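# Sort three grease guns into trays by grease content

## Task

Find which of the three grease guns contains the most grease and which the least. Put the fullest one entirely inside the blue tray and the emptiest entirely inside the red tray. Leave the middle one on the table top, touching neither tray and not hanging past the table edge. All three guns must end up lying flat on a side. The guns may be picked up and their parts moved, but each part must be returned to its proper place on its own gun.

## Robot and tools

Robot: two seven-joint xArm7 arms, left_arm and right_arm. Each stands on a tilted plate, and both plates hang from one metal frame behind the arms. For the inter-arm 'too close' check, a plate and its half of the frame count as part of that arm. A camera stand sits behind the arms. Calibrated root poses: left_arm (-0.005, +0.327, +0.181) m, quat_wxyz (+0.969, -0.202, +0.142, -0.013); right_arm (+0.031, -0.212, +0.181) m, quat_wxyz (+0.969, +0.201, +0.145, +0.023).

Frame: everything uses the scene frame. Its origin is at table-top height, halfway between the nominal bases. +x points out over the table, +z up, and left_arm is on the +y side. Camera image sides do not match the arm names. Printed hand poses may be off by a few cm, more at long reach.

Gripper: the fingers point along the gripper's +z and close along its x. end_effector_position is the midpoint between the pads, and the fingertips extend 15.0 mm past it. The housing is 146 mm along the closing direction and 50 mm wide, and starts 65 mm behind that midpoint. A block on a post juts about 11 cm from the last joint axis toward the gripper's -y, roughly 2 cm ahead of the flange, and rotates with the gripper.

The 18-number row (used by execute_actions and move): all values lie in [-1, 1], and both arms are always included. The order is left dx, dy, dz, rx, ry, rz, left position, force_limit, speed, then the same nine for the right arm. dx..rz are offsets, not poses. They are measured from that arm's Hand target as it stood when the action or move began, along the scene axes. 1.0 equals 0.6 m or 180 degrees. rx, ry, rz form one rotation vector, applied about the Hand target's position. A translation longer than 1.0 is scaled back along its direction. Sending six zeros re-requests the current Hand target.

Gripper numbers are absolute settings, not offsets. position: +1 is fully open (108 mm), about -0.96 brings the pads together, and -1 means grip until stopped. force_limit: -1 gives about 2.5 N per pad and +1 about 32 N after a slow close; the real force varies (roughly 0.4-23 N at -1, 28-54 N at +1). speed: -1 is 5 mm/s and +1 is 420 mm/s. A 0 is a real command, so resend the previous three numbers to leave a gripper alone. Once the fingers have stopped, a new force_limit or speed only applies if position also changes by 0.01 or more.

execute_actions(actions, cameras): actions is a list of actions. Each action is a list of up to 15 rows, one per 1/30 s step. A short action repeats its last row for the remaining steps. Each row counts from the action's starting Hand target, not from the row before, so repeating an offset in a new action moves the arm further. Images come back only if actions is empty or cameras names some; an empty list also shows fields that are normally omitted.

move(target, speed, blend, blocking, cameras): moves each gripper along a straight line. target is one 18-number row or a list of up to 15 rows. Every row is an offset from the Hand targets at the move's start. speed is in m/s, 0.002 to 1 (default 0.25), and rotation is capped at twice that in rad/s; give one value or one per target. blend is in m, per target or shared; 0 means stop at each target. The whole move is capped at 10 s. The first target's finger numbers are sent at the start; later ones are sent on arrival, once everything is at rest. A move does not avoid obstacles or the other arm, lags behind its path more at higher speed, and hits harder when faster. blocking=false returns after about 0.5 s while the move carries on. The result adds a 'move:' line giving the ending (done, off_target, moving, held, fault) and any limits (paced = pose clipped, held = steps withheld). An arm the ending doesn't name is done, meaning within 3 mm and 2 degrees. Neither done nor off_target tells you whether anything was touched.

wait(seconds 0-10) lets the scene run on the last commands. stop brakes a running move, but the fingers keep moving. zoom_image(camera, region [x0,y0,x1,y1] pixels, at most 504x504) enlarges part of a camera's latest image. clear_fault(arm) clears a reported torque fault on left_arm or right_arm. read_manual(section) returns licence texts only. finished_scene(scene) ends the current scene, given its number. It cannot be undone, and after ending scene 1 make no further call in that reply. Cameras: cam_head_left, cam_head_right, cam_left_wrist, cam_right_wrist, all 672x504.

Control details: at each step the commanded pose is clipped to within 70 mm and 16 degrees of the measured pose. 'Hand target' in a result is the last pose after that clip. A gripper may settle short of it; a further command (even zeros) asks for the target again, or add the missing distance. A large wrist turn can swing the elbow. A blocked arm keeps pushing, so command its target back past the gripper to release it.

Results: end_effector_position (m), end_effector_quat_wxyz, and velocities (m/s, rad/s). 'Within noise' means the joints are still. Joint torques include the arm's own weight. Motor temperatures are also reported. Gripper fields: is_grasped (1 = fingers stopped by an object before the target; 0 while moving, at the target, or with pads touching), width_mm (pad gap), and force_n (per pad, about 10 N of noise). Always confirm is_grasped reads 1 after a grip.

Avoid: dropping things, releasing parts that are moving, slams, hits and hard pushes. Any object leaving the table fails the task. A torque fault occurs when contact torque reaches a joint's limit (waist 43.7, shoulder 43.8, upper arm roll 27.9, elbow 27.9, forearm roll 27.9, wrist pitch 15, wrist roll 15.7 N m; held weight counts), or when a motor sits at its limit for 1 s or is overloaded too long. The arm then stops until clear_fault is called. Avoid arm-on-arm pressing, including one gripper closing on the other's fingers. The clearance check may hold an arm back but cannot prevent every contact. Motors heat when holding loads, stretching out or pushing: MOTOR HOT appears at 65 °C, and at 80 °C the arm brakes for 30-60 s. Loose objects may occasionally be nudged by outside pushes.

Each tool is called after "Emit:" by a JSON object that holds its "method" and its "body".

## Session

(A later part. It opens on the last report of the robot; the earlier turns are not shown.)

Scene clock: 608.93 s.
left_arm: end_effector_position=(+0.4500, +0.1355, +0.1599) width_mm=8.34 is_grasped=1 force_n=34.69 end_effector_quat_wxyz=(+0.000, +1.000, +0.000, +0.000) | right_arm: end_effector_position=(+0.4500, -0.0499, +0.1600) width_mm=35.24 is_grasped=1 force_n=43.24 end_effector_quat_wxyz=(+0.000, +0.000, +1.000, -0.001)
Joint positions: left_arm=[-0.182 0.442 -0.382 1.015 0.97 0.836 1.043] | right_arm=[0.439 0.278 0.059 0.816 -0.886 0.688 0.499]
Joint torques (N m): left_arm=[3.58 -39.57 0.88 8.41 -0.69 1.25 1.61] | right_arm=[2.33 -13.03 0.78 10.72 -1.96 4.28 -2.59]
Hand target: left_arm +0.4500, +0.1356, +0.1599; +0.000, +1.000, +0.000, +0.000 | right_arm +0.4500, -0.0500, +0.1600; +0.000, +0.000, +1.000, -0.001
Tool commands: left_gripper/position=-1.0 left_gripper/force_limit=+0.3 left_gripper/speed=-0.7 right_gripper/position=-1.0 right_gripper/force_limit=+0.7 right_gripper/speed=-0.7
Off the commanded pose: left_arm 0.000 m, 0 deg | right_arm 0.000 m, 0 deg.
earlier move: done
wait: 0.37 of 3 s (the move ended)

Emit:
{"method": "move", "body": {"target": [0,-0.1,0,0,0,0,-1,0.3,-0.7,0,0,0,0,0,0,-1,0.7,-0.7], "speed": 0.06, "blocking": false}}

Emit:
{"method": "wait", "body": {"seconds": 0.2}}

Emit:
{"method": "wait", "body": {"seconds": 0.2}}

Emit:
{"method": "wait", "body": {"seconds": 3, "cameras": ["cam_left_wrist","cam_right_wrist"]}}

Scene clock: 615.43 s.
left_arm: end_effector_position=(+0.4499, +0.1120, +0.1599) width_mm=8.34 is_grasped=1 force_n=34.69 end_effector_quat_wxyz=(+0.000, +1.000, +0.000, +0.000) end_effector_velocity=(+0.001, -0.059, +0.000) end_effector_angular_velocity=(+0.000, -0.002, +0.001) | right_arm: end_effector_position=(+0.4500, -0.0501, +0.1599) width_mm=35.24 is_grasped=1 force_n=43.26 end_effector_quat_wxyz=(+0.000, +0.000, +1.000, -0.001)
Joint positions: left_arm=[-0.221 0.5 -0.386 1.074 0.974 0.866 1.013] | right_arm=[0.439 0.278 0.059 0.816 -0.886 0.688 0.499]
Joint velocities: left_arm=[-0.098 0.147 -0.01 0.155 0.009 0.075 -0.068] | right_arm=[within noise]
Joint torques (N m): left_arm=[-11.85 -30.14 -11.05 12.44 3.98 4.59 -1.72] | right_arm=[4.84 -13.09 6.72 10.65 -0.88 1.44 -2.38]
Hand target: left_arm +0.4500, +0.1066, +0.1599; +0.000, +1.000, +0.000, +0.000 | right_arm +0.4500, -0.0500, +0.1600; +0.000, +0.000, +1.000, -0.001
Tool commands: left_gripper/position=-1.0 left_gripper/force_limit=+0.3 left_gripper/speed=-0.7 right_gripper/position=-1.0 right_gripper/force_limit=+0.7 right_gripper/speed=-0.7
Off the commanded pose: left_arm 0.036 m, 0 deg | right_arm 0.000 m, 0 deg.
move: running

Scene clock: 615.63 s.
left_arm: end_effector_position=(+0.4500, +0.1004, +0.1598) width_mm=8.34 is_grasped=1 force_n=34.69 end_effector_quat_wxyz=(-0.001, +1.000, +0.000, +0.000) end_effector_velocity=(-0.001, -0.061, +0.001) end_effector_angular_velocity=(-0.007, -0.001, -0.002) | right_arm: end_effector_position=(+0.4501, -0.0505, +0.1597) width_mm=35.24 is_grasped=1 force_n=43.26 end_effector_quat_wxyz=(+0.000, +0.000, +1.000, -0.001)
Joint positions: left_arm=[-0.241 0.53 -0.388 1.105 0.976 0.881 1] | right_arm=[0.439 0.278 0.059 0.816 -0.886 0.689 0.499]
Joint velocities: left_arm=[-0.099 0.148 -0.011 0.157 0.006 0.069 -0.062] | right_arm=[within noise]
Joint torques (N m): left_arm=[-15.59 -28.52 -18.76 13.44 3.95 -1.22 -1.74] | right_arm=[16.16 -13.08 16.6 10.69 -0.99 -2.49 -2.41]
Hand target: left_arm +0.4500, +0.0947, +0.1599; +0.000, +1.000, +0.000, +0.000 | right_arm +0.4500, -0.0500, +0.1600; +0.000, +0.000, +1.000, -0.001
Tool commands: left_gripper/position=-1.0 left_gripper/force_limit=+0.3 left_gripper/speed=-0.7 right_gripper/position=-1.0 right_gripper/force_limit=+0.7 right_gripper/speed=-0.7
Off the commanded pose: left_arm 0.025 m, 0 deg | right_arm 0.001 m, 0 deg.
earlier move: running
wait: 0.20 s; no rest

Scene clock: 615.83 s.
left_arm: end_effector_position=(+0.4499, +0.0882, +0.1599) width_mm=8.34 is_grasped=1 force_n=34.70 end_effector_quat_wxyz=(+0.000, +1.000, +0.000, +0.000) end_effector_velocity=(+0.000, -0.059, +0.000) end_effector_angular_velocity=(-0.001, +0.000, +0.000) | right_arm: end_effector_position=(+0.4501, -0.0502, +0.1599) width_mm=35.24 is_grasped=1 force_n=43.41 end_effector_quat_wxyz=(+0.000, +0.000, +1.000, -0.001)
Joint positions: left_arm=[-0.261 0.56 -0.39 1.138 0.976 0.896 0.988] | right_arm=[0.439 0.278 0.059 0.816 -0.886 0.689 0.499]
Joint velocities: left_arm=[-0.099 0.149 -0.007 0.164 0.004 0.073 -0.056] | right_arm=[within noise]
Joint torques (N m): left_arm=[-16.25 -28.24 -18.49 14.15 4.11 -1.14 -2.02] | right_arm=[21.54 -13.11 17.46 10.87 -1.38 -2.93 -2.22]
Hand target: left_arm +0.4500, +0.0828, +0.1599; +0.000, +1.000, +0.000, +0.000 | right_arm +0.4500, -0.0500, +0.1600; +0.000, +0.000, +1.000, -0.001
Tool commands: left_gripper/position=-1.0 left_gripper/force_limit=+0.3 left_gripper/speed=-0.7 right_gripper/position=-1.0 right_gripper/force_limit=+0.7 right_gripper/speed=-0.7
Off the commanded pose: left_arm 0.013 m, 0 deg | right_arm 0.000 m, 0 deg.
earlier move: running
wait: 0.20 s; no rest

Scene clock: 616.23 s.
left_arm: end_effector_position=(+0.4500, +0.0756, +0.1599) width_mm=8.34 is_grasped=1 force_n=34.70 end_effector_quat_wxyz=(+0.000, +1.000, +0.000, +0.000) | right_arm: end_effector_position=(+0.4500, -0.0500, +0.1600) width_mm=35.24 is_grasped=1 force_n=43.93 end_effector_quat_wxyz=(+0.000, +0.000, +1.000, -0.001)
Joint positions: left_arm=[-0.283 0.592 -0.391 1.174 0.977 0.912 0.977] | right_arm=[0.439 0.278 0.059 0.816 -0.886 0.688 0.499]
Joint torques (N m): left_arm=[-16.28 -30.44 -17.08 14.28 3.8 -1.03 -1.56] | right_arm=[24.59 -12.89 17.98 11.31 -1.63 -2.9 -1.82]
Hand target: left_arm +0.4500, +0.0756, +0.1599; +0.000, +1.000, +0.000, +0.000 | right_arm +0.4500, -0.0500, +0.1600; +0.000, +0.000, +1.000, -0.001
Tool commands: left_gripper/position=-1.0 left_gripper/force_limit=+0.3 left_gripper/speed=-0.7 right_gripper/position=-1.0 right_gripper/force_limit=+0.7 right_gripper/speed=-0.7
Off the commanded pose: left_arm 0.000 m, 0 deg | right_arm 0.000 m, 0 deg.
earlier move: done
wait: 0.40 of 3 s (the move ended)
Images, in order (width x height): cam_left_wrist 672x504, cam_right_wrist 672x504.

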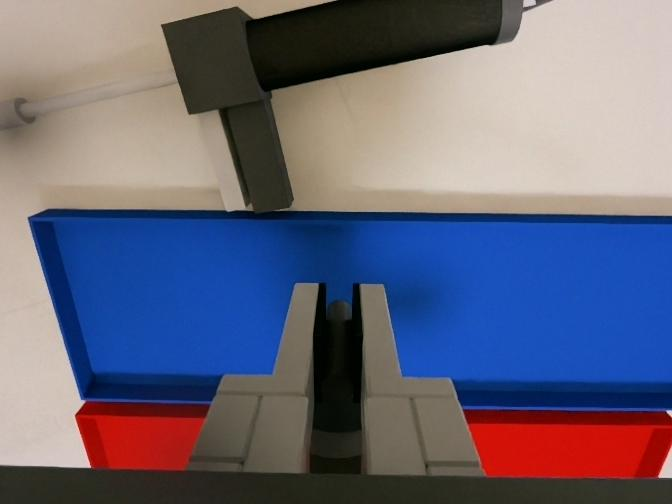

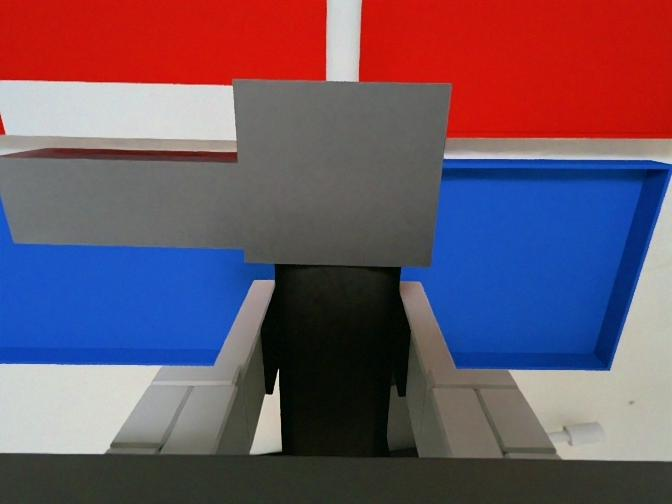

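Emit:
{"method": "execute_actions", "body": {"actions": [[[0,0,0,0,0,0,0.5,0.5,-0.3,0,0,0,0,0,0,-1,0.7,-0.7]]]}}

Emit:
{"method": "move", "body": {"target": [[0,0.15,0.1,0,0,0,0.5,0.5,-0.3,0,0,0,0,0,0,-1,0.7,-0.7],[0,0.396,0.0,0,0,0.47,0.5,0.5,-0.3,-0.0083,-0.2483,0,0,0,0.5,-1,0.7,-0.7]], "speed": [0.3,0.3], "blend": 0.04, "cameras": ["all"]}}

Scene clock: 674.00 s.
left_arm: end_effector_position=(+0.4500, +0.0756, +0.1599) width_mm=80.49 is_grasped=0 force_n=0.00 end_effector_quat_wxyz=(+0.000, +1.000, +0.000, +0.000) | right_arm: end_effector_position=(+0.4500, -0.0499, +0.1600) width_mm=35.24 is_grasped=1 force_n=41.02 end_effector_quat_wxyz=(+0.000, +0.000, +1.000, -0.001)
Joint positions: left_arm=[-0.283 0.592 -0.391 1.174 0.977 0.912 0.977] | right_arm=[0.439 0.279 0.059 0.816 -0.886 0.688 0.5]
Joint torques (N m): left_arm=[-16.31 -30.73 -14.21 7.3 1.61 -1.73 -0.97] | right_arm=[8.13 -19.32 8.3 15.56 -0.53 -1.86 -0.04]
Hand target: left_arm +0.4500, +0.0756, +0.1599; +0.000, +1.000, +0.000, +0.000 | right_arm +0.4500, -0.0500, +0.1600; +0.000, +0.000, +1.000, -0.001
Off the commanded pose: left_arm 0.000 m, 0 deg | right_arm 0.000 m, 0 deg.
Step readings (end_effector_position of left_arm | right_arm):
0: (+0.4500, +0.0756, +0.1599) | (+0.4500, -0.0500, +0.1600)
1: (+0.4500, +0.0756, +0.1599) | (+0.4500, -0.0500, +0.1600)
2: (+0.4501, +0.0756, +0.1599) | (+0.4500, -0.0499, +0.1600)
4: (+0.4502, +0.0755, +0.1599) | (+0.4499, -0.0498, +0.1600)
8: (+0.4502, +0.0756, +0.1599) | (+0.4499, -0.0498, +0.1600)
15: (+0.4501, +0.0756, +0.1599) | (+0.4499, -0.0498, +0.1600)

Scene clock: 677.53 s.
left_arm: end_effector_position=(+0.4500, +0.3132, +0.1599) width_mm=80.50 is_grasped=0 force_n=0.00 end_effector_quat_wxyz=(+0.000, +0.740, +0.673, +0.000) | right_arm: end_effector_position=(+0.4450, -0.1989, +0.1600) width_mm=35.25 is_grasped=1 force_n=40.84 end_effector_quat_wxyz=(-0.001, +0.707, -0.707, +0.000)
Joint positions: left_arm=[0.012 0.039 -0.196 0.689 0.869 0.621 -0.045] | right_arm=[0.205 -0.062 -0.04 0.545 -0.917 0.581 -1.368]
Joint torques (N m): left_arm=[-0.92 -27.92 -5.41 7.52 2.49 -5.9 -1.48] | right_arm=[2.95 -17.22 5.75 15.93 1.39 -3.18 -1.63]
Hand target: left_arm +0.4500, +0.3132, +0.1599; +0.000, +0.740, +0.673, +0.000 | right_arm +0.4451, -0.1989, +0.1600; -0.001, +0.707, -0.707, +0.000
Off the commanded pose: left_arm 0.000 m, 0 deg | right_arm 0.000 m, 0 deg.
move: done

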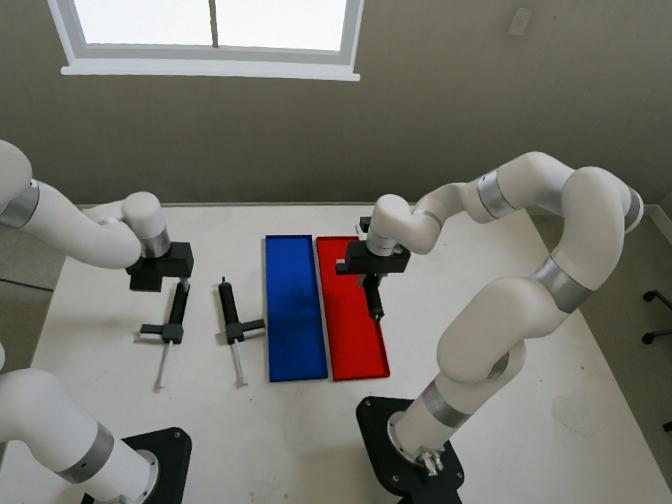

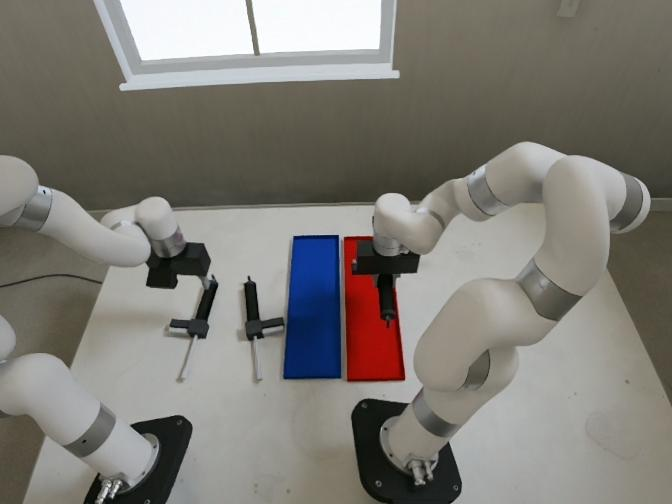

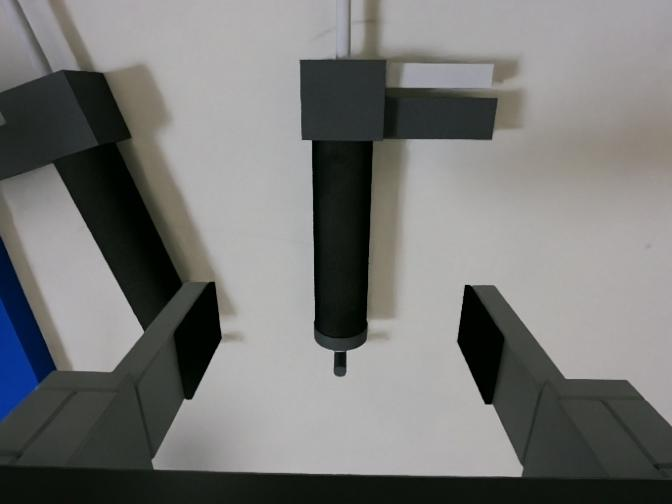

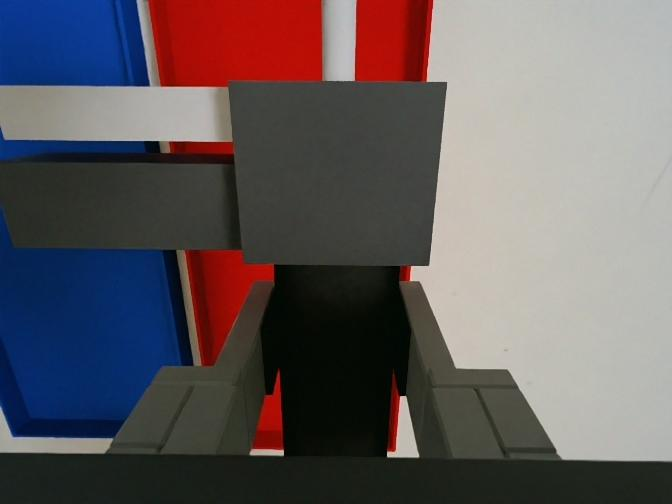

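Emit:
{"method": "move", "body": {"target": [-0.0149,0.003,-0.2298,0,0,0,0.5,0.5,-0.3,0,-0.005,-0.2233,0,0,0,-1,0.7,-0.7], "speed": 0.12, "cameras": ["cam_left_wrist","cam_right_wrist"]}}

Scene clock: 699.20 s.
left_arm: end_effector_position=(+0.4411, +0.3151, +0.0220) width_mm=80.50 is_grasped=0 force_n=0.00 end_effector_quat_wxyz=(+0.000, +0.739, +0.673, +0.000) | right_arm: end_effector_position=(+0.4450, -0.2020, +0.0260) width_mm=35.25 is_grasped=1 force_n=40.89 end_effector_quat_wxyz=(-0.001, +0.707, -0.707, +0.000)
Joint positions: left_arm=[0.061 0.454 -0.045 0.85 1.379 0.427 -0.418] | right_arm=[0.116 0.402 -0.171 0.749 -1.447 0.332 -0.953]
Joint torques (N m): left_arm=[-13.91 -23.17 -9.15 5.93 2.49 -5.66 -1.48] | right_arm=[16.27 -13.62 5.86 12.09 -1.68 -3.1 1.32]
Hand target: left_arm +0.4411, +0.3150, +0.0220; +0.000, +0.740, +0.673, +0.000 | right_arm +0.4451, -0.2019, +0.0260; -0.001, +0.707, -0.707, +0.000
Off the commanded pose: left_arm 0.000 m, 0 deg | right_arm 0.000 m, 0 deg.
move: done
Images, in order (width x height): cam_left_wrist 672x504, cam_right_wrist 672x504.

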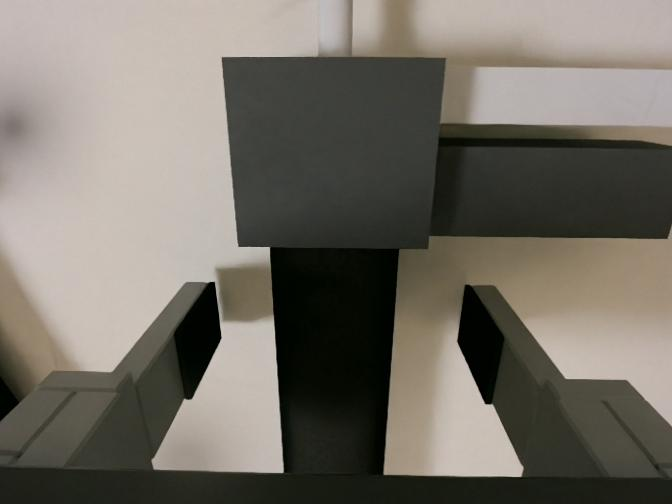

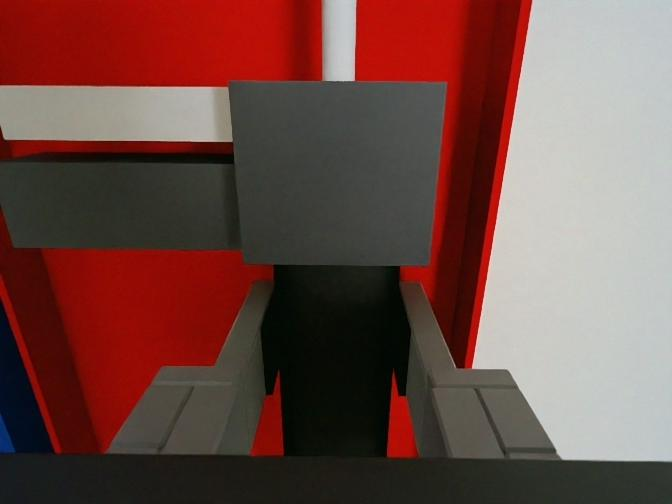

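Emit:
{"method": "execute_actions", "body": {"actions": [[[0,0,0,0,0,0,-1,0.5,-0.7,0,0,0,0,0,0,0.5,0.5,-0.3]]]}}

Emit:
{"method": "move", "body": {"target": [[0,0,0.23,0,0,0,-1,0.5,-0.7,0,0,0.2233,0,0,0,0.5,0.5,-0.3],[0.0148,-0.1583,0.23,0,0,-0.47,-1,0.5,-0.7,0.0082,0.3282,0.2233,0,0,-0.5,0.5,0.5,-0.3],[0.0148,-0.325,0.23,0,0,-0.47,-1,0.5,-0.7,0.0082,0.3282,0.2233,0,0,-0.5,0.5,0.5,-0.3]], "speed": [0.2,0.4,0.15], "blend": [0.02,0.01,0], "cameras": ["all"]}}

Scene clock: 709.93 s.
left_arm: end_effector_position=(+0.4411, +0.3149, +0.0220) width_mm=35.37 is_grasped=1 force_n=31.77 end_effector_quat_wxyz=(+0.000, +0.740, +0.673, +0.000) | right_arm: end_effector_position=(+0.4451, -0.2019, +0.0260) width_mm=80.49 is_grasped=0 force_n=0.00 end_effector_quat_wxyz=(-0.001, +0.707, -0.707, +0.000)
Joint positions: left_arm=[0.061 0.454 -0.045 0.85 1.379 0.427 -0.418] | right_arm=[0.116 0.402 -0.171 0.749 -1.447 0.332 -0.953]
Joint torques (N m): left_arm=[-11.94 -24.35 -11.85 5.19 2.54 0.08 -1.08] | right_arm=[11.05 -13.58 3.88 5.79 -1.4 -1.13 1.01]
Hand target: left_arm +0.4411, +0.3150, +0.0220; +0.000, +0.740, +0.673, +0.000 | right_arm +0.4451, -0.2019, +0.0260; -0.001, +0.707, -0.707, +0.000
Off the commanded pose: left_arm 0.000 m, 0 deg | right_arm 0.000 m, 0 deg.
Step readings (end_effector_position of left_arm | right_arm):
0: (+0.4411, +0.3149, +0.0220) | (+0.4451, -0.2019, +0.0260)
1: (+0.4411, +0.3149, +0.0220) | (+0.4451, -0.2019, +0.0260)
2: (+0.4411, +0.3149, +0.0220) | (+0.4451, -0.2019, +0.0260)
4: (+0.4411, +0.3149, +0.0220) | (+0.4451, -0.2019, +0.0260)
8: (+0.4411, +0.3149, +0.0220) | (+0.4451, -0.2019, +0.0260)
15: (+0.4411, +0.3149, +0.0220) | (+0.4451, -0.2019, +0.0260)

Scene clock: 713.80 s.
left_arm: end_effector_position=(+0.4500, +0.1200, +0.1600) width_mm=35.38 is_grasped=1 force_n=31.36 end_effector_quat_wxyz=(+0.000, +1.000, +0.000, +0.000) | right_arm: end_effector_position=(+0.4500, -0.0050, +0.1600) width_mm=80.50 is_grasped=0 force_n=0.00 end_effector_quat_wxyz=(+0.000, +0.000, +1.000, -0.001)
Joint positions: left_arm=[-0.222 0.477 -0.37 1.053 0.966 0.851 1.026] | right_arm=[0.512 0.386 0.067 0.921 -0.862 0.723 0.55]
Joint torques (N m): left_arm=[-17.13 -27.55 -17.4 11.18 3.02 -0.31 -1.48] | right_arm=[22.9 -13.4 7.93 20.22 -1.7 -0.42 1.18]
Hand target: left_arm +0.4500, +0.1200, +0.1600; +0.000, +1.000, +0.000, +0.000 | right_arm +0.4500, -0.0050, +0.1600; +0.000, +0.000, +1.000, -0.001
Off the commanded pose: left_arm 0.000 m, 0 deg | right_arm 0.000 m, 0 deg.
move: done

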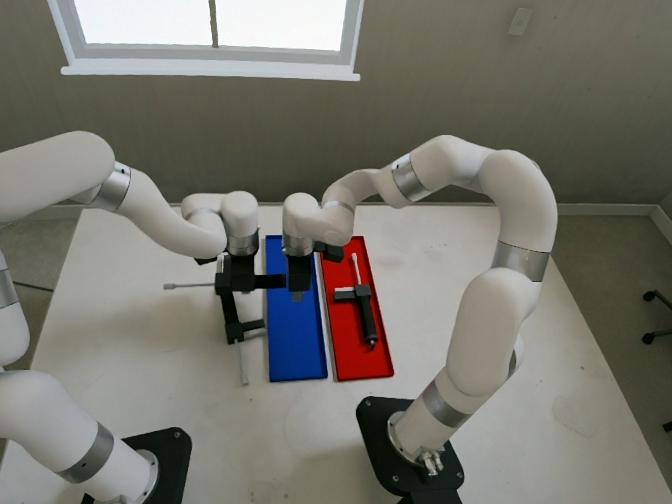

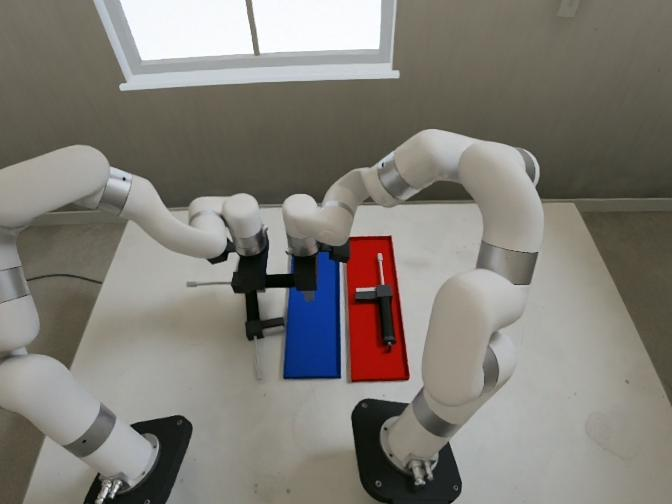

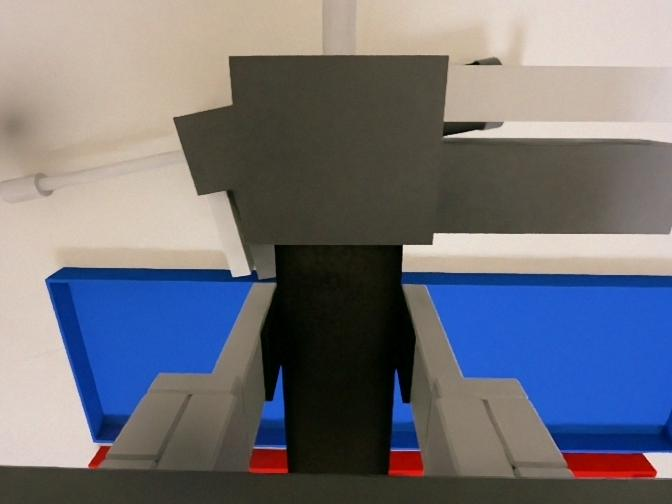

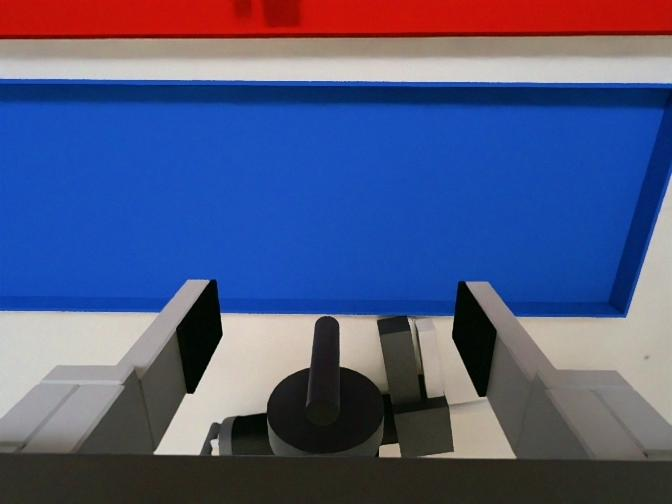

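Emit:
{"method": "move", "body": {"target": [0,0,0,0,0,0,-1,0.5,-0.7,0,0.0133,0,0,0,0,0.5,0.5,-0.3], "speed": 0.1}}

Emit:
{"method": "execute_actions", "body": {"actions": [[[0,0,0,0,0,0,-1,0.5,-0.7,0,0,0,0,0,0,-1,0.3,-0.6]]], "cameras": ["cam_right_wrist"]}}

Emit:
{"method": "move", "body": {"target": [0,0,0,0,0,0,-1,0.5,-0.7,0,-0.1667,0,0,0,0,-1,0.3,-0.6], "speed": 0.05, "blocking": false}}

Emit:
{"method": "wait", "body": {"seconds": 0.1}}

Emit:
{"method": "wait", "body": {"seconds": 0.1}}

Emit:
{"method": "wait", "body": {"seconds": 0.1}}

Emit:
{"method": "wait", "body": {"seconds": 0.1}}

Emit:
{"method": "wait", "body": {"seconds": 0.1}}

Emit:
{"method": "wait", "body": {"seconds": 0.1}}

Emit:
{"method": "wait", "body": {"seconds": 0.1}}

Emit:
{"method": "wait", "body": {"seconds": 0.1}}

Emit:
{"method": "wait", "body": {"seconds": 0.1}}

Emit:
{"method": "wait", "body": {"seconds": 3, "cameras": ["cam_right_wrist"]}}

Scene clock: 725.97 s.
left_arm: end_effector_position=(+0.4500, +0.1200, +0.1600) width_mm=35.38 is_grasped=1 force_n=31.36 end_effector_quat_wxyz=(+0.000, +1.000, +0.000, +0.000) | right_arm: end_effector_position=(+0.4500, +0.0029, +0.1600) width_mm=80.50 is_grasped=0 force_n=0.00 end_effector_quat_wxyz=(+0.000, +0.000, +1.000, -0.001)
Joint positions: left_arm=[-0.222 0.478 -0.37 1.053 0.966 0.851 1.026] | right_arm=[0.522 0.405 0.072 0.942 -0.858 0.731 0.558]
Joint torques (N m): left_arm=[-17.12 -27.61 -16.59 11.41 2.66 -2.06 -1.09] | right_arm=[22.67 -13.71 13.62 20.28 1.42 -0.39 1.22]
Hand target: left_arm +0.4500, +0.1200, +0.1600; +0.000, +1.000, +0.000, +0.000 | right_arm +0.4500, +0.0030, +0.1600; +0.000, +0.000, +1.000, -0.001
Off the commanded pose: left_arm 0.000 m, 0 deg | right_arm 0.000 m, 0 deg.
move: done

Scene clock: 727.00 s.
left_arm: end_effector_position=(+0.4498, +0.1199, +0.1599) width_mm=35.38 is_grasped=1 force_n=32.85 end_effector_quat_wxyz=(+0.000, +1.000, +0.000, +0.000) | right_arm: end_effector_position=(+0.4501, +0.0030, +0.1600) width_mm=8.32 is_grasped=0 force_n=35.72 end_effector_quat_wxyz=(+0.001, +0.000, +1.000, -0.001)
Joint positions: left_arm=[-0.222 0.478 -0.37 1.052 0.966 0.851 1.026] | right_arm=[0.522 0.405 0.072 0.942 -0.858 0.731 0.558]
Joint torques (N m): left_arm=[-15.47 -36.97 -16.73 14.97 2.41 -3.1 -1.04] | right_arm=[22.74 -13.78 13.56 9.23 1.39 -1.12 1.09]
Hand target: left_arm +0.4500, +0.1200, +0.1600; +0.000, +1.000, +0.000, +0.000 | right_arm +0.4500, +0.0030, +0.1600; +0.000, +0.000, +1.000, -0.001
Off the commanded pose: left_arm 0.000 m, 0 deg | right_arm 0.000 m, 0 deg.
Step readings (end_effector_position of left_arm | right_arm):
0: (+0.4500, +0.1200, +0.1600) | (+0.4500, +0.0029, +0.1600)
1: (+0.4500, +0.1200, +0.1600) | (+0.4500, +0.0029, +0.1600)
2: (+0.4500, +0.1200, +0.1600) | (+0.4500, +0.0029, +0.1600)
4: (+0.4500, +0.1200, +0.1600) | (+0.4500, +0.0029, +0.1600)
8: (+0.4500, +0.1200, +0.1600) | (+0.4500, +0.0029, +0.1600)
15: (+0.4500, +0.1200, +0.1600) | (+0.4500, +0.0030, +0.1600)
Images, in order (width x height): cam_right_wrist 672x504.

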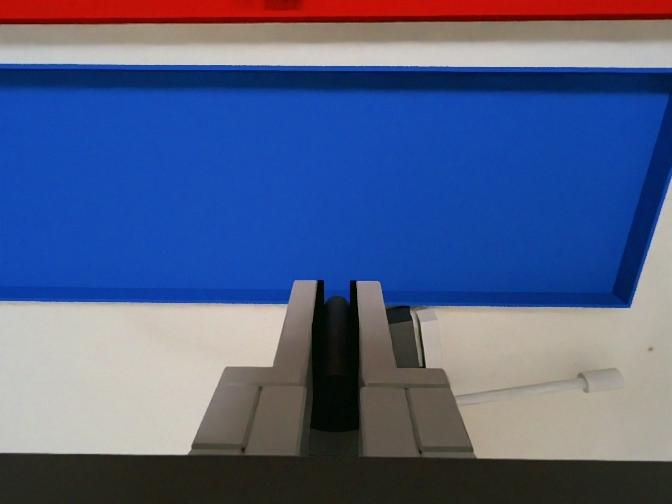

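Scene clock: 727.50 s.
left_arm: end_effector_position=(+0.4499, +0.1196, +0.1602) width_mm=35.38 is_grasped=1 force_n=33.16 end_effector_quat_wxyz=(+0.000, +1.000, +0.000, +0.000) | right_arm: end_effector_position=(+0.4499, -0.0165, +0.1601) width_mm=8.32 is_grasped=1 force_n=35.71 end_effector_quat_wxyz=(+0.001, +0.000, +1.000, +0.000) end_effector_velocity=(+0.000, -0.051, -0.001) end_effector_angular_velocity=(-0.003, +0.001, -0.001)
Joint positions: left_arm=[-0.222 0.478 -0.37 1.053 0.966 0.85 1.026] | right_arm=[0.499 0.357 0.06 0.892 -0.867 0.712 0.537]
Joint velocities: left_arm=[within noise] | right_arm=[-0.058 -0.12 -0.031 -0.122 -0.021 -0.042 -0.055]
Joint torques (N m): left_arm=[-7.73 -42.34 -6.9 12.08 1.62 -0.67 -0.91] | right_arm=[-0.09 -19.51 1.13 2.13 -1.29 0.97 -1.81]
Hand target: left_arm +0.4500, +0.1200, +0.1600; +0.000, +1.000, +0.000, +0.000 | right_arm +0.4500, -0.0214, +0.1600; +0.000, +0.000, +1.000, -0.001
Tool commands: left_gripper/position=-1.0 left_gripper/force_limit=+0.5 left_gripper/speed=-0.7 right_gripper/position=-1.0 right_gripper/force_limit=+0.3 right_gripper/speed=-0.6
Off the commanded pose: left_arm 0.000 m, 0 deg | right_arm 0.081 m, 0 deg.
move: running

Scene clock: 727.60 s.
left_arm: end_effector_position=(+0.4499, +0.1196, +0.1602) width_mm=35.38 is_grasped=1 force_n=33.03 end_effector_quat_wxyz=(+0.000, +1.000, +0.000, +0.000) | right_arm: end_effector_position=(+0.4499, -0.0217, +0.1600) width_mm=8.32 is_grasped=1 force_n=35.70 end_effector_quat_wxyz=(+0.000, +0.000, +1.000, +0.000) end_effector_velocity=(+0.000, -0.051, -0.001) end_effector_angular_velocity=(-0.003, +0.001, -0.001)
Joint positions: left_arm=[-0.222 0.478 -0.37 1.053 0.966 0.85 1.026] | right_arm=[0.493 0.345 0.057 0.88 -0.869 0.708 0.531]
Joint velocities: left_arm=[within noise] | right_arm=[-0.058 -0.12 -0.033 -0.121 -0.021 -0.042 -0.058]
Joint torques (N m): left_arm=[-5.51 -42.14 -3.68 11.27 1.47 0.06 -0.92] | right_arm=[-0.24 -19.08 0.73 2.72 -1.45 1.34 -1.64]
Hand target: left_arm +0.4500, +0.1200, +0.1600; +0.000, +1.000, +0.000, +0.000 | right_arm +0.4500, -0.0264, +0.1600; +0.000, +0.000, +1.000, -0.001
Tool commands: left_gripper/position=-1.0 left_gripper/force_limit=+0.5 left_gripper/speed=-0.7 right_gripper/position=-1.0 right_gripper/force_limit=+0.3 right_gripper/speed=-0.6
Off the commanded pose: left_arm 0.000 m, 0 deg | right_arm 0.075 m, 0 deg.
earlier move: running
wait: 0.10 s; no rest

Scene clock: 727.70 s.
left_arm: end_effector_position=(+0.4499, +0.1196, +0.1602) width_mm=35.38 is_grasped=1 force_n=32.93 end_effector_quat_wxyz=(+0.000, +1.000, +0.000, +0.000) | right_arm: end_effector_position=(+0.4499, -0.0267, +0.1600) width_mm=8.32 is_grasped=1 force_n=35.70 end_effector_quat_wxyz=(+0.000, +0.000, +1.000, +0.000) end_effector_velocity=(-0.001, -0.051, +0.000) end_effector_angular_velocity=(-0.001, +0.001, +0.001)
Joint positions: left_arm=[-0.222 0.478 -0.37 1.053 0.966 0.85 1.026] | right_arm=[0.487 0.333 0.054 0.868 -0.871 0.704 0.526]
Joint velocities: left_arm=[within noise] | right_arm=[-0.059 -0.12 -0.032 -0.121 -0.02 -0.044 -0.061]
Joint torques (N m): left_arm=[-3.43 -43.19 -3.09 10.86 0.99 0.94 -0.95] | right_arm=[-1.34 -19.32 -0.53 2.4 -2 1.57 -1.63]
Hand target: left_arm +0.4500, +0.1200, +0.1600; +0.000, +1.000, +0.000, +0.000 | right_arm +0.4500, -0.0313, +0.1600; +0.000, +0.000, +1.000, -0.001
Tool commands: left_gripper/position=-1.0 left_gripper/force_limit=+0.5 left_gripper/speed=-0.7 right_gripper/position=-1.0 right_gripper/force_limit=+0.3 right_gripper/speed=-0.6
Off the commanded pose: left_arm 0.000 m, 0 deg | right_arm 0.070 m, 0 deg.
earlier move: running
wait: 0.10 s; no rest

Scene clock: 727.80 s.
left_arm: end_effector_position=(+0.4500, +0.1197, +0.1601) width_mm=35.38 is_grasped=1 force_n=32.90 end_effector_quat_wxyz=(+0.000, +1.000, +0.000, +0.000) | right_arm: end_effector_position=(+0.4499, -0.0318, +0.1600) width_mm=8.32 is_grasped=1 force_n=35.70 end_effector_quat_wxyz=(+0.000, +0.000, +1.000, -0.001) end_effector_velocity=(+0.001, -0.049, +0.000) end_effector_angular_velocity=(+0.001, -0.001, -0.002)
Joint positions: left_arm=[-0.222 0.478 -0.37 1.053 0.966 0.85 1.026] | right_arm=[0.482 0.321 0.05 0.856 -0.873 0.699 0.519]
Joint velocities: left_arm=[within noise] | right_arm=[-0.058 -0.118 -0.033 -0.115 -0.02 -0.043 -0.06]
Joint torques (N m): left_arm=[-2.36 -42.64 -2.9 10.52 0.2 1.81 -0.82] | right_arm=[-2.32 -18.77 -0.83 1.69 -1.73 1.88 -1.88]
Hand target: left_arm +0.4500, +0.1200, +0.1600; +0.000, +1.000, +0.000, +0.000 | right_arm +0.4500, -0.0363, +0.1600; +0.000, +0.000, +1.000, -0.001
Tool commands: left_gripper/position=-1.0 left_gripper/force_limit=+0.5 left_gripper/speed=-0.7 right_gripper/position=-1.0 right_gripper/force_limit=+0.3 right_gripper/speed=-0.6
Off the commanded pose: left_arm 0.000 m, 0 deg | right_arm 0.065 m, 0 deg.
earlier move: running
wait: 0.10 s; no rest

Scene clock: 727.90 s.
left_arm: end_effector_position=(+0.4500, +0.1198, +0.1601) width_mm=35.38 is_grasped=1 force_n=32.87 end_effector_quat_wxyz=(+0.000, +1.000, +0.000, +0.000) | right_arm: end_effector_position=(+0.4499, -0.0368, +0.1599) width_mm=8.32 is_grasped=1 force_n=35.70 end_effector_quat_wxyz=(+0.000, +0.000, +1.000, -0.001) end_effector_velocity=(+0.001, -0.050, +0.000) end_effector_angular_velocity=(+0.001, -0.001, -0.001)
Joint positions: left_arm=[-0.222 0.477 -0.37 1.053 0.966 0.85 1.026] | right_arm=[0.476 0.309 0.047 0.845 -0.875 0.695 0.513]
Joint velocities: left_arm=[within noise] | right_arm=[-0.058 -0.119 -0.034 -0.114 -0.02 -0.043 -0.064]
Joint torques (N m): left_arm=[-1.47 -42.08 -2.31 10.1 -0.87 2.53 -0.68] | right_arm=[-2.61 -18.79 -1.04 2.51 -1.52 1.64 -1.85]
Hand target: left_arm +0.4500, +0.1200, +0.1600; +0.000, +1.000, +0.000, +0.000 | right_arm +0.4500, -0.0413, +0.1600; +0.000, +0.000, +1.000, -0.001
Tool commands: left_gripper/position=-1.0 left_gripper/force_limit=+0.5 left_gripper/speed=-0.7 right_gripper/position=-1.0 right_gripper/force_limit=+0.3 right_gripper/speed=-0.6
Off the commanded pose: left_arm 0.000 m, 0 deg | right_arm 0.060 m, 0 deg.
earlier move: running
wait: 0.10 s; no rest

Scene clock: 728.00 s.
left_arm: end_effector_position=(+0.4500, +0.1198, +0.1601) width_mm=35.38 is_grasped=1 force_n=32.83 end_effector_quat_wxyz=(+0.000, +1.000, +0.000, +0.000) | right_arm: end_effector_position=(+0.4499, -0.0417, +0.1599) width_mm=8.32 is_grasped=1 force_n=35.70 end_effector_quat_wxyz=(+0.000, +0.000, +1.000, -0.001) end_effector_velocity=(+0.000, -0.050, +0.000) end_effector_angular_velocity=(+0.000, +0.001, +0.001)
Joint positions: left_arm=[-0.222 0.477 -0.37 1.053 0.966 0.85 1.026] | right_arm=[0.47 0.298 0.044 0.833 -0.877 0.691 0.507]
Joint velocities: left_arm=[within noise] | right_arm=[-0.059 -0.119 -0.035 -0.115 -0.019 -0.042 -0.067]
Joint torques (N m): left_arm=[-0.96 -42.34 -2.25 10.11 -1.52 3.17 -0.52] | right_arm=[-2.89 -19.17 -1.43 2.41 -1.55 2.23 -1.89]
Hand target: left_arm +0.4500, +0.1200, +0.1600; +0.000, +1.000, +0.000, +0.000 | right_arm +0.4500, -0.0462, +0.1600; +0.000, +0.000, +1.000, -0.001
Tool commands: left_gripper/position=-1.0 left_gripper/force_limit=+0.5 left_gripper/speed=-0.7 right_gripper/position=-1.0 right_gripper/force_limit=+0.3 right_gripper/speed=-0.6
Off the commanded pose: left_arm 0.000 m, 0 deg | right_arm 0.055 m, 0 deg.
earlier move: running
wait: 0.10 s; no rest

Scene clock: 728.10 s.
left_arm: end_effector_position=(+0.4500, +0.1198, +0.1601) width_mm=35.38 is_grasped=1 force_n=32.89 end_effector_quat_wxyz=(+0.000, +1.000, +0.000, +0.000) | right_arm: end_effector_position=(+0.4499, -0.0467, +0.1599) width_mm=8.32 is_grasped=1 force_n=35.70 end_effector_quat_wxyz=(+0.000, +0.000, +1.000, -0.001) end_effector_velocity=(+0.000, -0.050, +0.000) end_effector_angular_velocity=(+0.001, +0.000, -0.001)
Joint positions: left_arm=[-0.222 0.477 -0.37 1.053 0.966 0.85 1.026] | right_arm=[0.464 0.286 0.04 0.822 -0.878 0.687 0.5]
Joint velocities: left_arm=[within noise] | right_arm=[-0.06 -0.119 -0.036 -0.114 -0.019 -0.043 -0.068]
Joint torques (N m): left_arm=[-0.39 -42.04 -1.98 9.75 -1.87 3.79 -0.39] | right_arm=[-3.42 -18.95 -1.92 2.45 -1.78 1.82 -1.7]
Hand target: left_arm +0.4500, +0.1200, +0.1600; +0.000, +1.000, +0.000, +0.000 | right_arm +0.4500, -0.0512, +0.1600; +0.000, +0.000, +1.000, -0.001
Tool commands: left_gripper/position=-1.0 left_gripper/force_limit=+0.5 left_gripper/speed=-0.7 right_gripper/position=-1.0 right_gripper/force_limit=+0.3 right_gripper/speed=-0.6
Off the commanded pose: left_arm 0.000 m, 0 deg | right_arm 0.050 m, 0 deg.
earlier move: running
wait: 0.10 s; no rest

Scene clock: 728.20 s.
left_arm: end_effector_position=(+0.4500, +0.1199, +0.1600) width_mm=35.38 is_grasped=1 force_n=32.81 end_effector_quat_wxyz=(+0.000, +1.000, +0.000, +0.000) | right_arm: end_effector_position=(+0.4499, -0.0517, +0.1599) width_mm=8.32 is_grasped=1 force_n=35.70 end_effector_quat_wxyz=(+0.000, +0.000, +1.000, -0.001) end_effector_velocity=(+0.000, -0.048, +0.000) end_effector_angular_velocity=(+0.001, -0.001, +0.001)
Joint positions: left_arm=[-0.222 0.477 -0.37 1.053 0.966 0.85 1.026] | right_arm=[0.458 0.274 0.036 0.811 -0.88 0.683 0.493]
Joint velocities: left_arm=[within noise] | right_arm=[-0.057 -0.116 -0.035 -0.108 -0.018 -0.04 -0.068]
Joint torques (N m): left_arm=[-0.55 -42.57 -1.19 9.77 -1.89 4.55 0.02] | right_arm=[-4.56 -19.49 -2.64 2.48 -1.74 2.05 -1.62]
Hand target: left_arm +0.4500, +0.1200, +0.1600; +0.000, +1.000, +0.000, +0.000 | right_arm +0.4500, -0.0562, +0.1600; +0.000, +0.000, +1.000, -0.001
Tool commands: left_gripper/position=-1.0 left_gripper/force_limit=+0.5 left_gripper/speed=-0.7 right_gripper/position=-1.0 right_gripper/force_limit=+0.3 right_gripper/speed=-0.6
Off the commanded pose: left_arm 0.000 m, 0 deg | right_arm 0.045 m, 0 deg.
earlier move: running
wait: 0.10 s; no rest

Scene clock: 728.30 s.
left_arm: end_effector_position=(+0.4500, +0.1199, +0.1600) width_mm=35.38 is_grasped=1 force_n=32.75 end_effector_quat_wxyz=(+0.000, +1.000, +0.000, +0.000) | right_arm: end_effector_position=(+0.4499, -0.0567, +0.1599) width_mm=8.32 is_grasped=1 force_n=35.70 end_effector_quat_wxyz=(+0.000, +0.000, +1.000, -0.001) end_effector_velocity=(+0.001, -0.049, +0.001) end_effector_angular_velocity=(+0.003, -0.002, +0.000)
Joint positions: left_arm=[-0.222 0.477 -0.37 1.053 0.966 0.85 1.026] | right_arm=[0.452 0.262 0.033 0.8 -0.882 0.679 0.486]
Joint velocities: left_arm=[within noise] | right_arm=[-0.059 -0.118 -0.037 -0.108 -0.018 -0.042 -0.072]
Joint torques (N m): left_arm=[-0.31 -42.13 -0.95 9.46 -1.91 4.97 0.11] | right_arm=[-4.66 -19.4 -2.9 2.8 -2.3 2.49 -2.06]
Hand target: left_arm +0.4500, +0.1200, +0.1600; +0.000, +1.000, +0.000, +0.000 | right_arm +0.4500, -0.0611, +0.1600; +0.000, +0.000, +1.000, -0.001
Tool commands: left_gripper/position=-1.0 left_gripper/force_limit=+0.5 left_gripper/speed=-0.7 right_gripper/position=-1.0 right_gripper/force_limit=+0.3 right_gripper/speed=-0.6
Off the commanded pose: left_arm 0.000 m, 0 deg | right_arm 0.040 m, 0 deg.
earlier move: running
wait: 0.10 s; no rest

Scene clock: 728.40 s.
left_arm: end_effector_position=(+0.4500, +0.1199, +0.1600) width_mm=35.38 is_grasped=1 force_n=32.68 end_effector_quat_wxyz=(+0.000, +1.000, +0.000, +0.000) | right_arm: end_effector_position=(+0.4500, -0.0616, +0.1599) width_mm=8.32 is_grasped=1 force_n=35.70 end_effector_quat_wxyz=(+0.000, +0.000, +1.000, -0.001) end_effector_velocity=(-0.001, -0.049, -0.001) end_effector_angular_velocity=(-0.001, +0.002, +0.001)
Joint positions: left_arm=[-0.222 0.477 -0.37 1.053 0.966 0.85 1.026] | right_arm=[0.446 0.25 0.029 0.789 -0.884 0.675 0.479]
Joint velocities: left_arm=[within noise] | right_arm=[-0.058 -0.115 -0.038 -0.108 -0.017 -0.04 -0.073]
Joint torques (N m): left_arm=[-0.37 -42.44 -0.86 9.67 -1.75 5.7 0.37] | right_arm=[-5.84 -18.67 -3.3 2.77 -2.06 2.43 -1.79]
Hand target: left_arm +0.4500, +0.1200, +0.1600; +0.000, +1.000, +0.000, +0.000 | right_arm +0.4500, -0.0661, +0.1600; +0.000, +0.000, +1.000, -0.001
Tool commands: left_gripper/position=-1.0 left_gripper/force_limit=+0.5 left_gripper/speed=-0.7 right_gripper/position=-1.0 right_gripper/force_limit=+0.3 right_gripper/speed=-0.6
Off the commanded pose: left_arm 0.000 m, 0 deg | right_arm 0.035 m, 0 deg.
earlier move: running
wait: 0.10 s; no rest

Scene clock: 729.30 s.
left_arm: end_effector_position=(+0.4500, +0.1199, +0.1600) width_mm=35.38 is_grasped=1 force_n=32.29 end_effector_quat_wxyz=(+0.000, +1.000, +0.000, +0.000) | right_arm: end_effector_position=(+0.4500, -0.0970, +0.1600) width_mm=8.32 is_grasped=1 force_n=35.70 end_effector_quat_wxyz=(+0.000, +0.000, +1.000, -0.001)
Joint positions: left_arm=[-0.222 0.477 -0.37 1.053 0.966 0.85 1.026] | right_arm=[0.404 0.168 0 0.717 -0.895 0.648 0.421]
Joint torques (N m): left_arm=[-3.03 -42.53 0.94 9.05 -1.58 7.76 0.83] | right_arm=[-8.43 -18.4 -5.82 4.13 -2.11 3.27 -1.66]
Hand target: left_arm +0.4500, +0.1200, +0.1600; +0.000, +1.000, +0.000, +0.000 | right_arm +0.4500, -0.0971, +0.1600; +0.000, +0.000, +1.000, -0.001
Tool commands: left_gripper/position=-1.0 left_gripper/force_limit=+0.5 left_gripper/speed=-0.7 right_gripper/position=-1.0 right_gripper/force_limit=+0.3 right_gripper/speed=-0.6
Off the commanded pose: left_arm 0.000 m, 0 deg | right_arm 0.000 m, 0 deg.
earlier move: done
wait: 0.90 of 3 s (the move ended)
Images, in order (width x height): cam_right_wrist 672x504.

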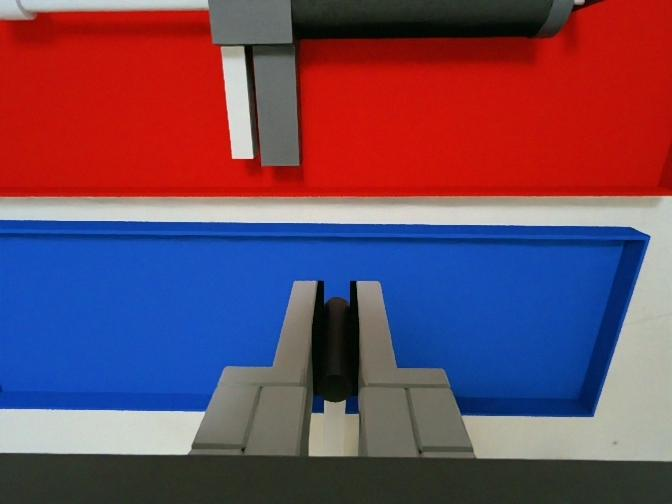

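Emit:
{"method": "move", "body": {"target": [0,0,0,0,0,0,-1,0.5,-0.7,0,0.1667,0,0,0,0,-1,0.3,-0.6], "speed": 0.05, "blocking": false}}

Emit:
{"method": "wait", "body": {"seconds": 0.8}}

Emit:
{"method": "wait", "body": {"seconds": 0.2}}

Emit:
{"method": "wait", "body": {"seconds": 0.1}}

Emit:
{"method": "wait", "body": {"seconds": 0.1}}

Emit:
{"method": "wait", "body": {"seconds": 0.1}}

Emit:
{"method": "wait", "body": {"seconds": 0.1}}

Emit:
{"method": "wait", "body": {"seconds": 3}}

Scene clock: 737.67 s.
left_arm: end_effector_position=(+0.4500, +0.1200, +0.1600) width_mm=35.38 is_grasped=1 force_n=32.54 end_effector_quat_wxyz=(+0.000, +1.000, +0.000, +0.000) | right_arm: end_effector_position=(+0.4499, -0.0772, +0.1600) width_mm=8.32 is_grasped=1 force_n=35.70 end_effector_quat_wxyz=(+0.000, +0.000, +1.000, +0.000) end_effector_velocity=(+0.001, +0.050, +0.000) end_effector_angular_velocity=(+0.001, -0.001, +0.000)
Joint positions: left_arm=[-0.222 0.477 -0.369 1.053 0.966 0.851 1.027] | right_arm=[0.427 0.214 0.017 0.756 -0.889 0.663 0.455]
Joint velocities: left_arm=[within noise] | right_arm=[0.06 0.117 0.041 0.103 0.016 0.038 0.081]
Joint torques (N m): left_arm=[-8.76 -41.95 -3.25 9.04 -1.81 6.52 0.88] | right_arm=[11.98 -11.18 3.82 13.16 0.86 4.05 1.43]
Hand target: left_arm +0.4500, +0.1200, +0.1600; +0.000, +1.000, +0.000, +0.000 | right_arm +0.4500, -0.0727, +0.1600; +0.000, +0.000, +1.000, -0.001
Tool commands: left_gripper/position=-1.0 left_gripper/force_limit=+0.5 left_gripper/speed=-0.7 right_gripper/position=-1.0 right_gripper/force_limit=+0.3 right_gripper/speed=-0.6
Off the commanded pose: left_arm 0.000 m, 0 deg | right_arm 0.080 m, 0 deg.
move: running

Scene clock: 738.47 s.
left_arm: end_effector_position=(+0.4500, +0.1200, +0.1600) width_mm=35.38 is_grasped=1 force_n=33.02 end_effector_quat_wxyz=(+0.000, +1.000, +0.000, +0.000) | right_arm: end_effector_position=(+0.4499, -0.0375, +0.1600) width_mm=8.32 is_grasped=1 force_n=35.70 end_effector_quat_wxyz=(+0.000, +0.000, +1.000, +0.000) end_effector_velocity=(-0.001, +0.050, -0.001) end_effector_angular_velocity=(+0.000, +0.002, +0.000)
Joint positions: left_arm=[-0.222 0.477 -0.369 1.053 0.966 0.851 1.027] | right_arm=[0.474 0.307 0.047 0.843 -0.875 0.695 0.512]
Joint velocities: left_arm=[within noise] | right_arm=[0.058 0.12 0.034 0.113 0.02 0.041 0.065]
Joint torques (N m): left_arm=[-9.8 -40.78 -7.48 9.96 -1.75 4.15 0.46] | right_arm=[16.06 -10.66 7.23 13.79 1.24 3.02 1.27]
Hand target: left_arm +0.4500, +0.1200, +0.1600; +0.000, +1.000, +0.000, +0.000 | right_arm +0.4500, -0.0330, +0.1600; +0.000, +0.000, +1.000, -0.001
Tool commands: left_gripper/position=-1.0 left_gripper/force_limit=+0.5 left_gripper/speed=-0.7 right_gripper/position=-1.0 right_gripper/force_limit=+0.3 right_gripper/speed=-0.6
Off the commanded pose: left_arm 0.000 m, 0 deg | right_arm 0.040 m, 0 deg.
earlier move: running
wait: 0.80 s; no rest

Scene clock: 738.67 s.
left_arm: end_effector_position=(+0.4500, +0.1200, +0.1600) width_mm=35.38 is_grasped=1 force_n=33.19 end_effector_quat_wxyz=(+0.000, +1.000, +0.000, +0.000) | right_arm: end_effector_position=(+0.4499, -0.0275, +0.1600) width_mm=8.32 is_grasped=1 force_n=35.71 end_effector_quat_wxyz=(+0.000, +0.000, +1.000, +0.000) end_effector_velocity=(+0.000, +0.050, +0.000) end_effector_angular_velocity=(+0.001, -0.001, +0.001)
Joint positions: left_arm=[-0.222 0.477 -0.369 1.053 0.966 0.851 1.027] | right_arm=[0.486 0.331 0.054 0.866 -0.871 0.703 0.525]
Joint velocities: left_arm=[within noise] | right_arm=[0.058 0.119 0.034 0.119 0.02 0.044 0.06]
Joint torques (N m): left_arm=[-10.32 -40.88 -8.2 10.19 -1.98 3.53 0.28] | right_arm=[17.1 -11.26 8.31 12.99 1.83 2.42 1.42]
Hand target: left_arm +0.4500, +0.1200, +0.1600; +0.000, +1.000, +0.000, +0.000 | right_arm +0.4500, -0.0230, +0.1600; +0.000, +0.000, +1.000, -0.001
Tool commands: left_gripper/position=-1.0 left_gripper/force_limit=+0.5 left_gripper/speed=-0.7 right_gripper/position=-1.0 right_gripper/force_limit=+0.3 right_gripper/speed=-0.6
Off the commanded pose: left_arm 0.000 m, 0 deg | right_arm 0.030 m, 0 deg.
earlier move: running
wait: 0.20 s; no rest

Scene clock: 738.77 s.
left_arm: end_effector_position=(+0.4500, +0.1200, +0.1600) width_mm=35.38 is_grasped=1 force_n=33.28 end_effector_quat_wxyz=(+0.000, +1.000, +0.000, +0.000) | right_arm: end_effector_position=(+0.4499, -0.0225, +0.1600) width_mm=8.32 is_grasped=1 force_n=35.70 end_effector_quat_wxyz=(+0.000, +0.000, +1.000, +0.000) end_effector_velocity=(+0.000, +0.050, +0.000) end_effector_angular_velocity=(-0.001, +0.000, +0.001)
Joint positions: left_arm=[-0.222 0.477 -0.369 1.053 0.966 0.851 1.027] | right_arm=[0.492 0.343 0.057 0.878 -0.869 0.708 0.531]
Joint velocities: left_arm=[within noise] | right_arm=[0.058 0.121 0.033 0.121 0.021 0.046 0.059]
Joint torques (N m): left_arm=[-9.95 -40.99 -8.63 10.37 -1.99 3.3 0.48] | right_arm=[17.64 -11.1 9.14 12.82 1.5 2.66 1.47]
Hand target: left_arm +0.4500, +0.1200, +0.1600; +0.000, +1.000, +0.000, +0.000 | right_arm +0.4500, -0.0181, +0.1600; +0.000, +0.000, +1.000, -0.001
Tool commands: left_gripper/position=-1.0 left_gripper/force_limit=+0.5 left_gripper/speed=-0.7 right_gripper/position=-1.0 right_gripper/force_limit=+0.3 right_gripper/speed=-0.6
Off the commanded pose: left_arm 0.000 m, 0 deg | right_arm 0.025 m, 0 deg.
earlier move: running
wait: 0.10 s; no rest

Scene clock: 738.87 s.
left_arm: end_effector_position=(+0.4500, +0.1200, +0.1600) width_mm=35.38 is_grasped=1 force_n=33.37 end_effector_quat_wxyz=(+0.000, +1.000, +0.000, +0.000) | right_arm: end_effector_position=(+0.4499, -0.0175, +0.1600) width_mm=8.32 is_grasped=1 force_n=35.71 end_effector_quat_wxyz=(+0.000, +0.000, +1.000, +0.000) end_effector_velocity=(+0.000, +0.049, +0.000) end_effector_angular_velocity=(+0.002, -0.001, -0.001)
Joint positions: left_arm=[-0.222 0.477 -0.369 1.053 0.966 0.851 1.027] | right_arm=[0.497 0.355 0.06 0.89 -0.867 0.712 0.537]
Joint velocities: left_arm=[within noise] | right_arm=[0.056 0.117 0.032 0.119 0.02 0.043 0.057]
Joint torques (N m): left_arm=[-10.57 -40.27 -9.23 10.52 -2.2 2.85 0.38] | right_arm=[18.18 -10.86 9.83 13.54 1.47 2.27 1.29]
Hand target: left_arm +0.4500, +0.1200, +0.1600; +0.000, +1.000, +0.000, +0.000 | right_arm +0.4500, -0.0131, +0.1600; +0.000, +0.000, +1.000, -0.001
Tool commands: left_gripper/position=-1.0 left_gripper/force_limit=+0.5 left_gripper/speed=-0.7 right_gripper/position=-1.0 right_gripper/force_limit=+0.3 right_gripper/speed=-0.6
Off the commanded pose: left_arm 0.000 m, 0 deg | right_arm 0.020 m, 0 deg.
earlier move: running
wait: 0.10 s; no rest

Scene clock: 738.97 s.
left_arm: end_effector_position=(+0.4500, +0.1200, +0.1600) width_mm=35.38 is_grasped=1 force_n=33.46 end_effector_quat_wxyz=(+0.000, +1.000, +0.000, +0.000) | right_arm: end_effector_position=(+0.4499, -0.0126, +0.1600) width_mm=8.32 is_grasped=1 force_n=35.71 end_effector_quat_wxyz=(+0.000, +0.000, +1.000, +0.000) end_effector_velocity=(+0.001, +0.050, +0.000) end_effector_angular_velocity=(-0.001, +0.000, -0.001)
Joint positions: left_arm=[-0.222 0.477 -0.369 1.053 0.966 0.851 1.027] | right_arm=[0.503 0.367 0.063 0.902 -0.865 0.716 0.542]
Joint velocities: left_arm=[within noise] | right_arm=[0.058 0.122 0.029 0.126 0.021 0.047 0.055]
Joint torques (N m): left_arm=[-10.45 -40.88 -9.58 10.71 -2.12 2.6 0.22] | right_arm=[19.77 -10.81 10.17 13.05 1.78 2.26 1.23]
Hand target: left_arm +0.4500, +0.1200, +0.1600; +0.000, +1.000, +0.000, +0.000 | right_arm +0.4500, -0.0081, +0.1600; +0.000, +0.000, +1.000, -0.001
Tool commands: left_gripper/position=-1.0 left_gripper/force_limit=+0.5 left_gripper/speed=-0.7 right_gripper/position=-1.0 right_gripper/force_limit=+0.3 right_gripper/speed=-0.6
Off the commanded pose: left_arm 0.000 m, 0 deg | right_arm 0.016 m, 0 deg.
earlier move: running
wait: 0.10 s; no rest

Scene clock: 739.07 s.
left_arm: end_effector_position=(+0.4499, +0.1202, +0.1599) width_mm=35.38 is_grasped=1 force_n=33.56 end_effector_quat_wxyz=(-0.001, +1.000, +0.000, +0.000) end_effector_velocity=(-0.001, +0.009, -0.004) end_effector_angular_velocity=(+0.026, +0.007, +0.004) | right_arm: end_effector_position=(+0.4499, -0.0079, +0.1599) width_mm=8.32 is_grasped=1 force_n=35.68 end_effector_quat_wxyz=(+0.000, +0.000, +1.000, -0.001) end_effector_velocity=(+0.001, +0.038, -0.007) end_effector_angular_velocity=(-0.022, +0.011, -0.013)
Joint positions: left_arm=[-0.222 0.477 -0.369 1.052 0.966 0.851 1.027] | right_arm=[0.509 0.379 0.066 0.915 -0.863 0.721 0.548]
Joint velocities: left_arm=[0 -0.001 0.007 -0.001 0 0.021 0] | right_arm=[0.047 0.12 0.02 0.12 0.02 0.057 0.052]
Joint torques (N m): left_arm=[-10.79 -38.39 -14.77 12.15 -2.03 -2.8 0.44] | right_arm=[27.34 -11.33 17.21 15.88 1.81 -0.34 1.31]
Hand target: left_arm +0.4500, +0.1200, +0.1600; +0.000, +1.000, +0.000, +0.000 | right_arm +0.4500, -0.0032, +0.1600; +0.000, +0.000, +1.000, -0.001
Tool commands: left_gripper/position=-1.0 left_gripper/force_limit=+0.5 left_gripper/speed=-0.7 right_gripper/position=-1.0 right_gripper/force_limit=+0.3 right_gripper/speed=-0.6
Off the commanded pose: left_arm 0.000 m, 0 deg | right_arm 0.011 m, 0 deg.
earlier move: running
wait: 0.10 s; no rest

Scene clock: 739.47 s.
left_arm: end_effector_position=(+0.4500, +0.1201, +0.1600) width_mm=35.38 is_grasped=1 force_n=33.81 end_effector_quat_wxyz=(-0.001, +1.000, +0.000, +0.000) | right_arm: end_effector_position=(+0.4500, +0.0029, +0.1600) width_mm=8.32 is_grasped=1 force_n=35.70 end_effector_quat_wxyz=(+0.000, +0.000, +1.000, -0.001)
Joint positions: left_arm=[-0.222 0.477 -0.369 1.052 0.966 0.851 1.027] | right_arm=[0.521 0.405 0.072 0.942 -0.858 0.731 0.558]
Joint torques (N m): left_arm=[-9.78 -35.03 -19.21 14.19 -1.15 -8.09 0.1] | right_arm=[24.92 -11.22 16.09 15.25 2.03 -0.42 1.22]
Hand target: left_arm +0.4500, +0.1200, +0.1600; +0.000, +1.000, +0.000, +0.000 | right_arm +0.4500, +0.0030, +0.1600; +0.000, +0.000, +1.000, -0.001
Tool commands: left_gripper/position=-1.0 left_gripper/force_limit=+0.5 left_gripper/speed=-0.7 right_gripper/position=-1.0 right_gripper/force_limit=+0.3 right_gripper/speed=-0.6
Off the commanded pose: left_arm 0.000 m, 0 deg | right_arm 0.000 m, 0 deg.
earlier move: done
wait: 0.40 of 3 s (the move ended)


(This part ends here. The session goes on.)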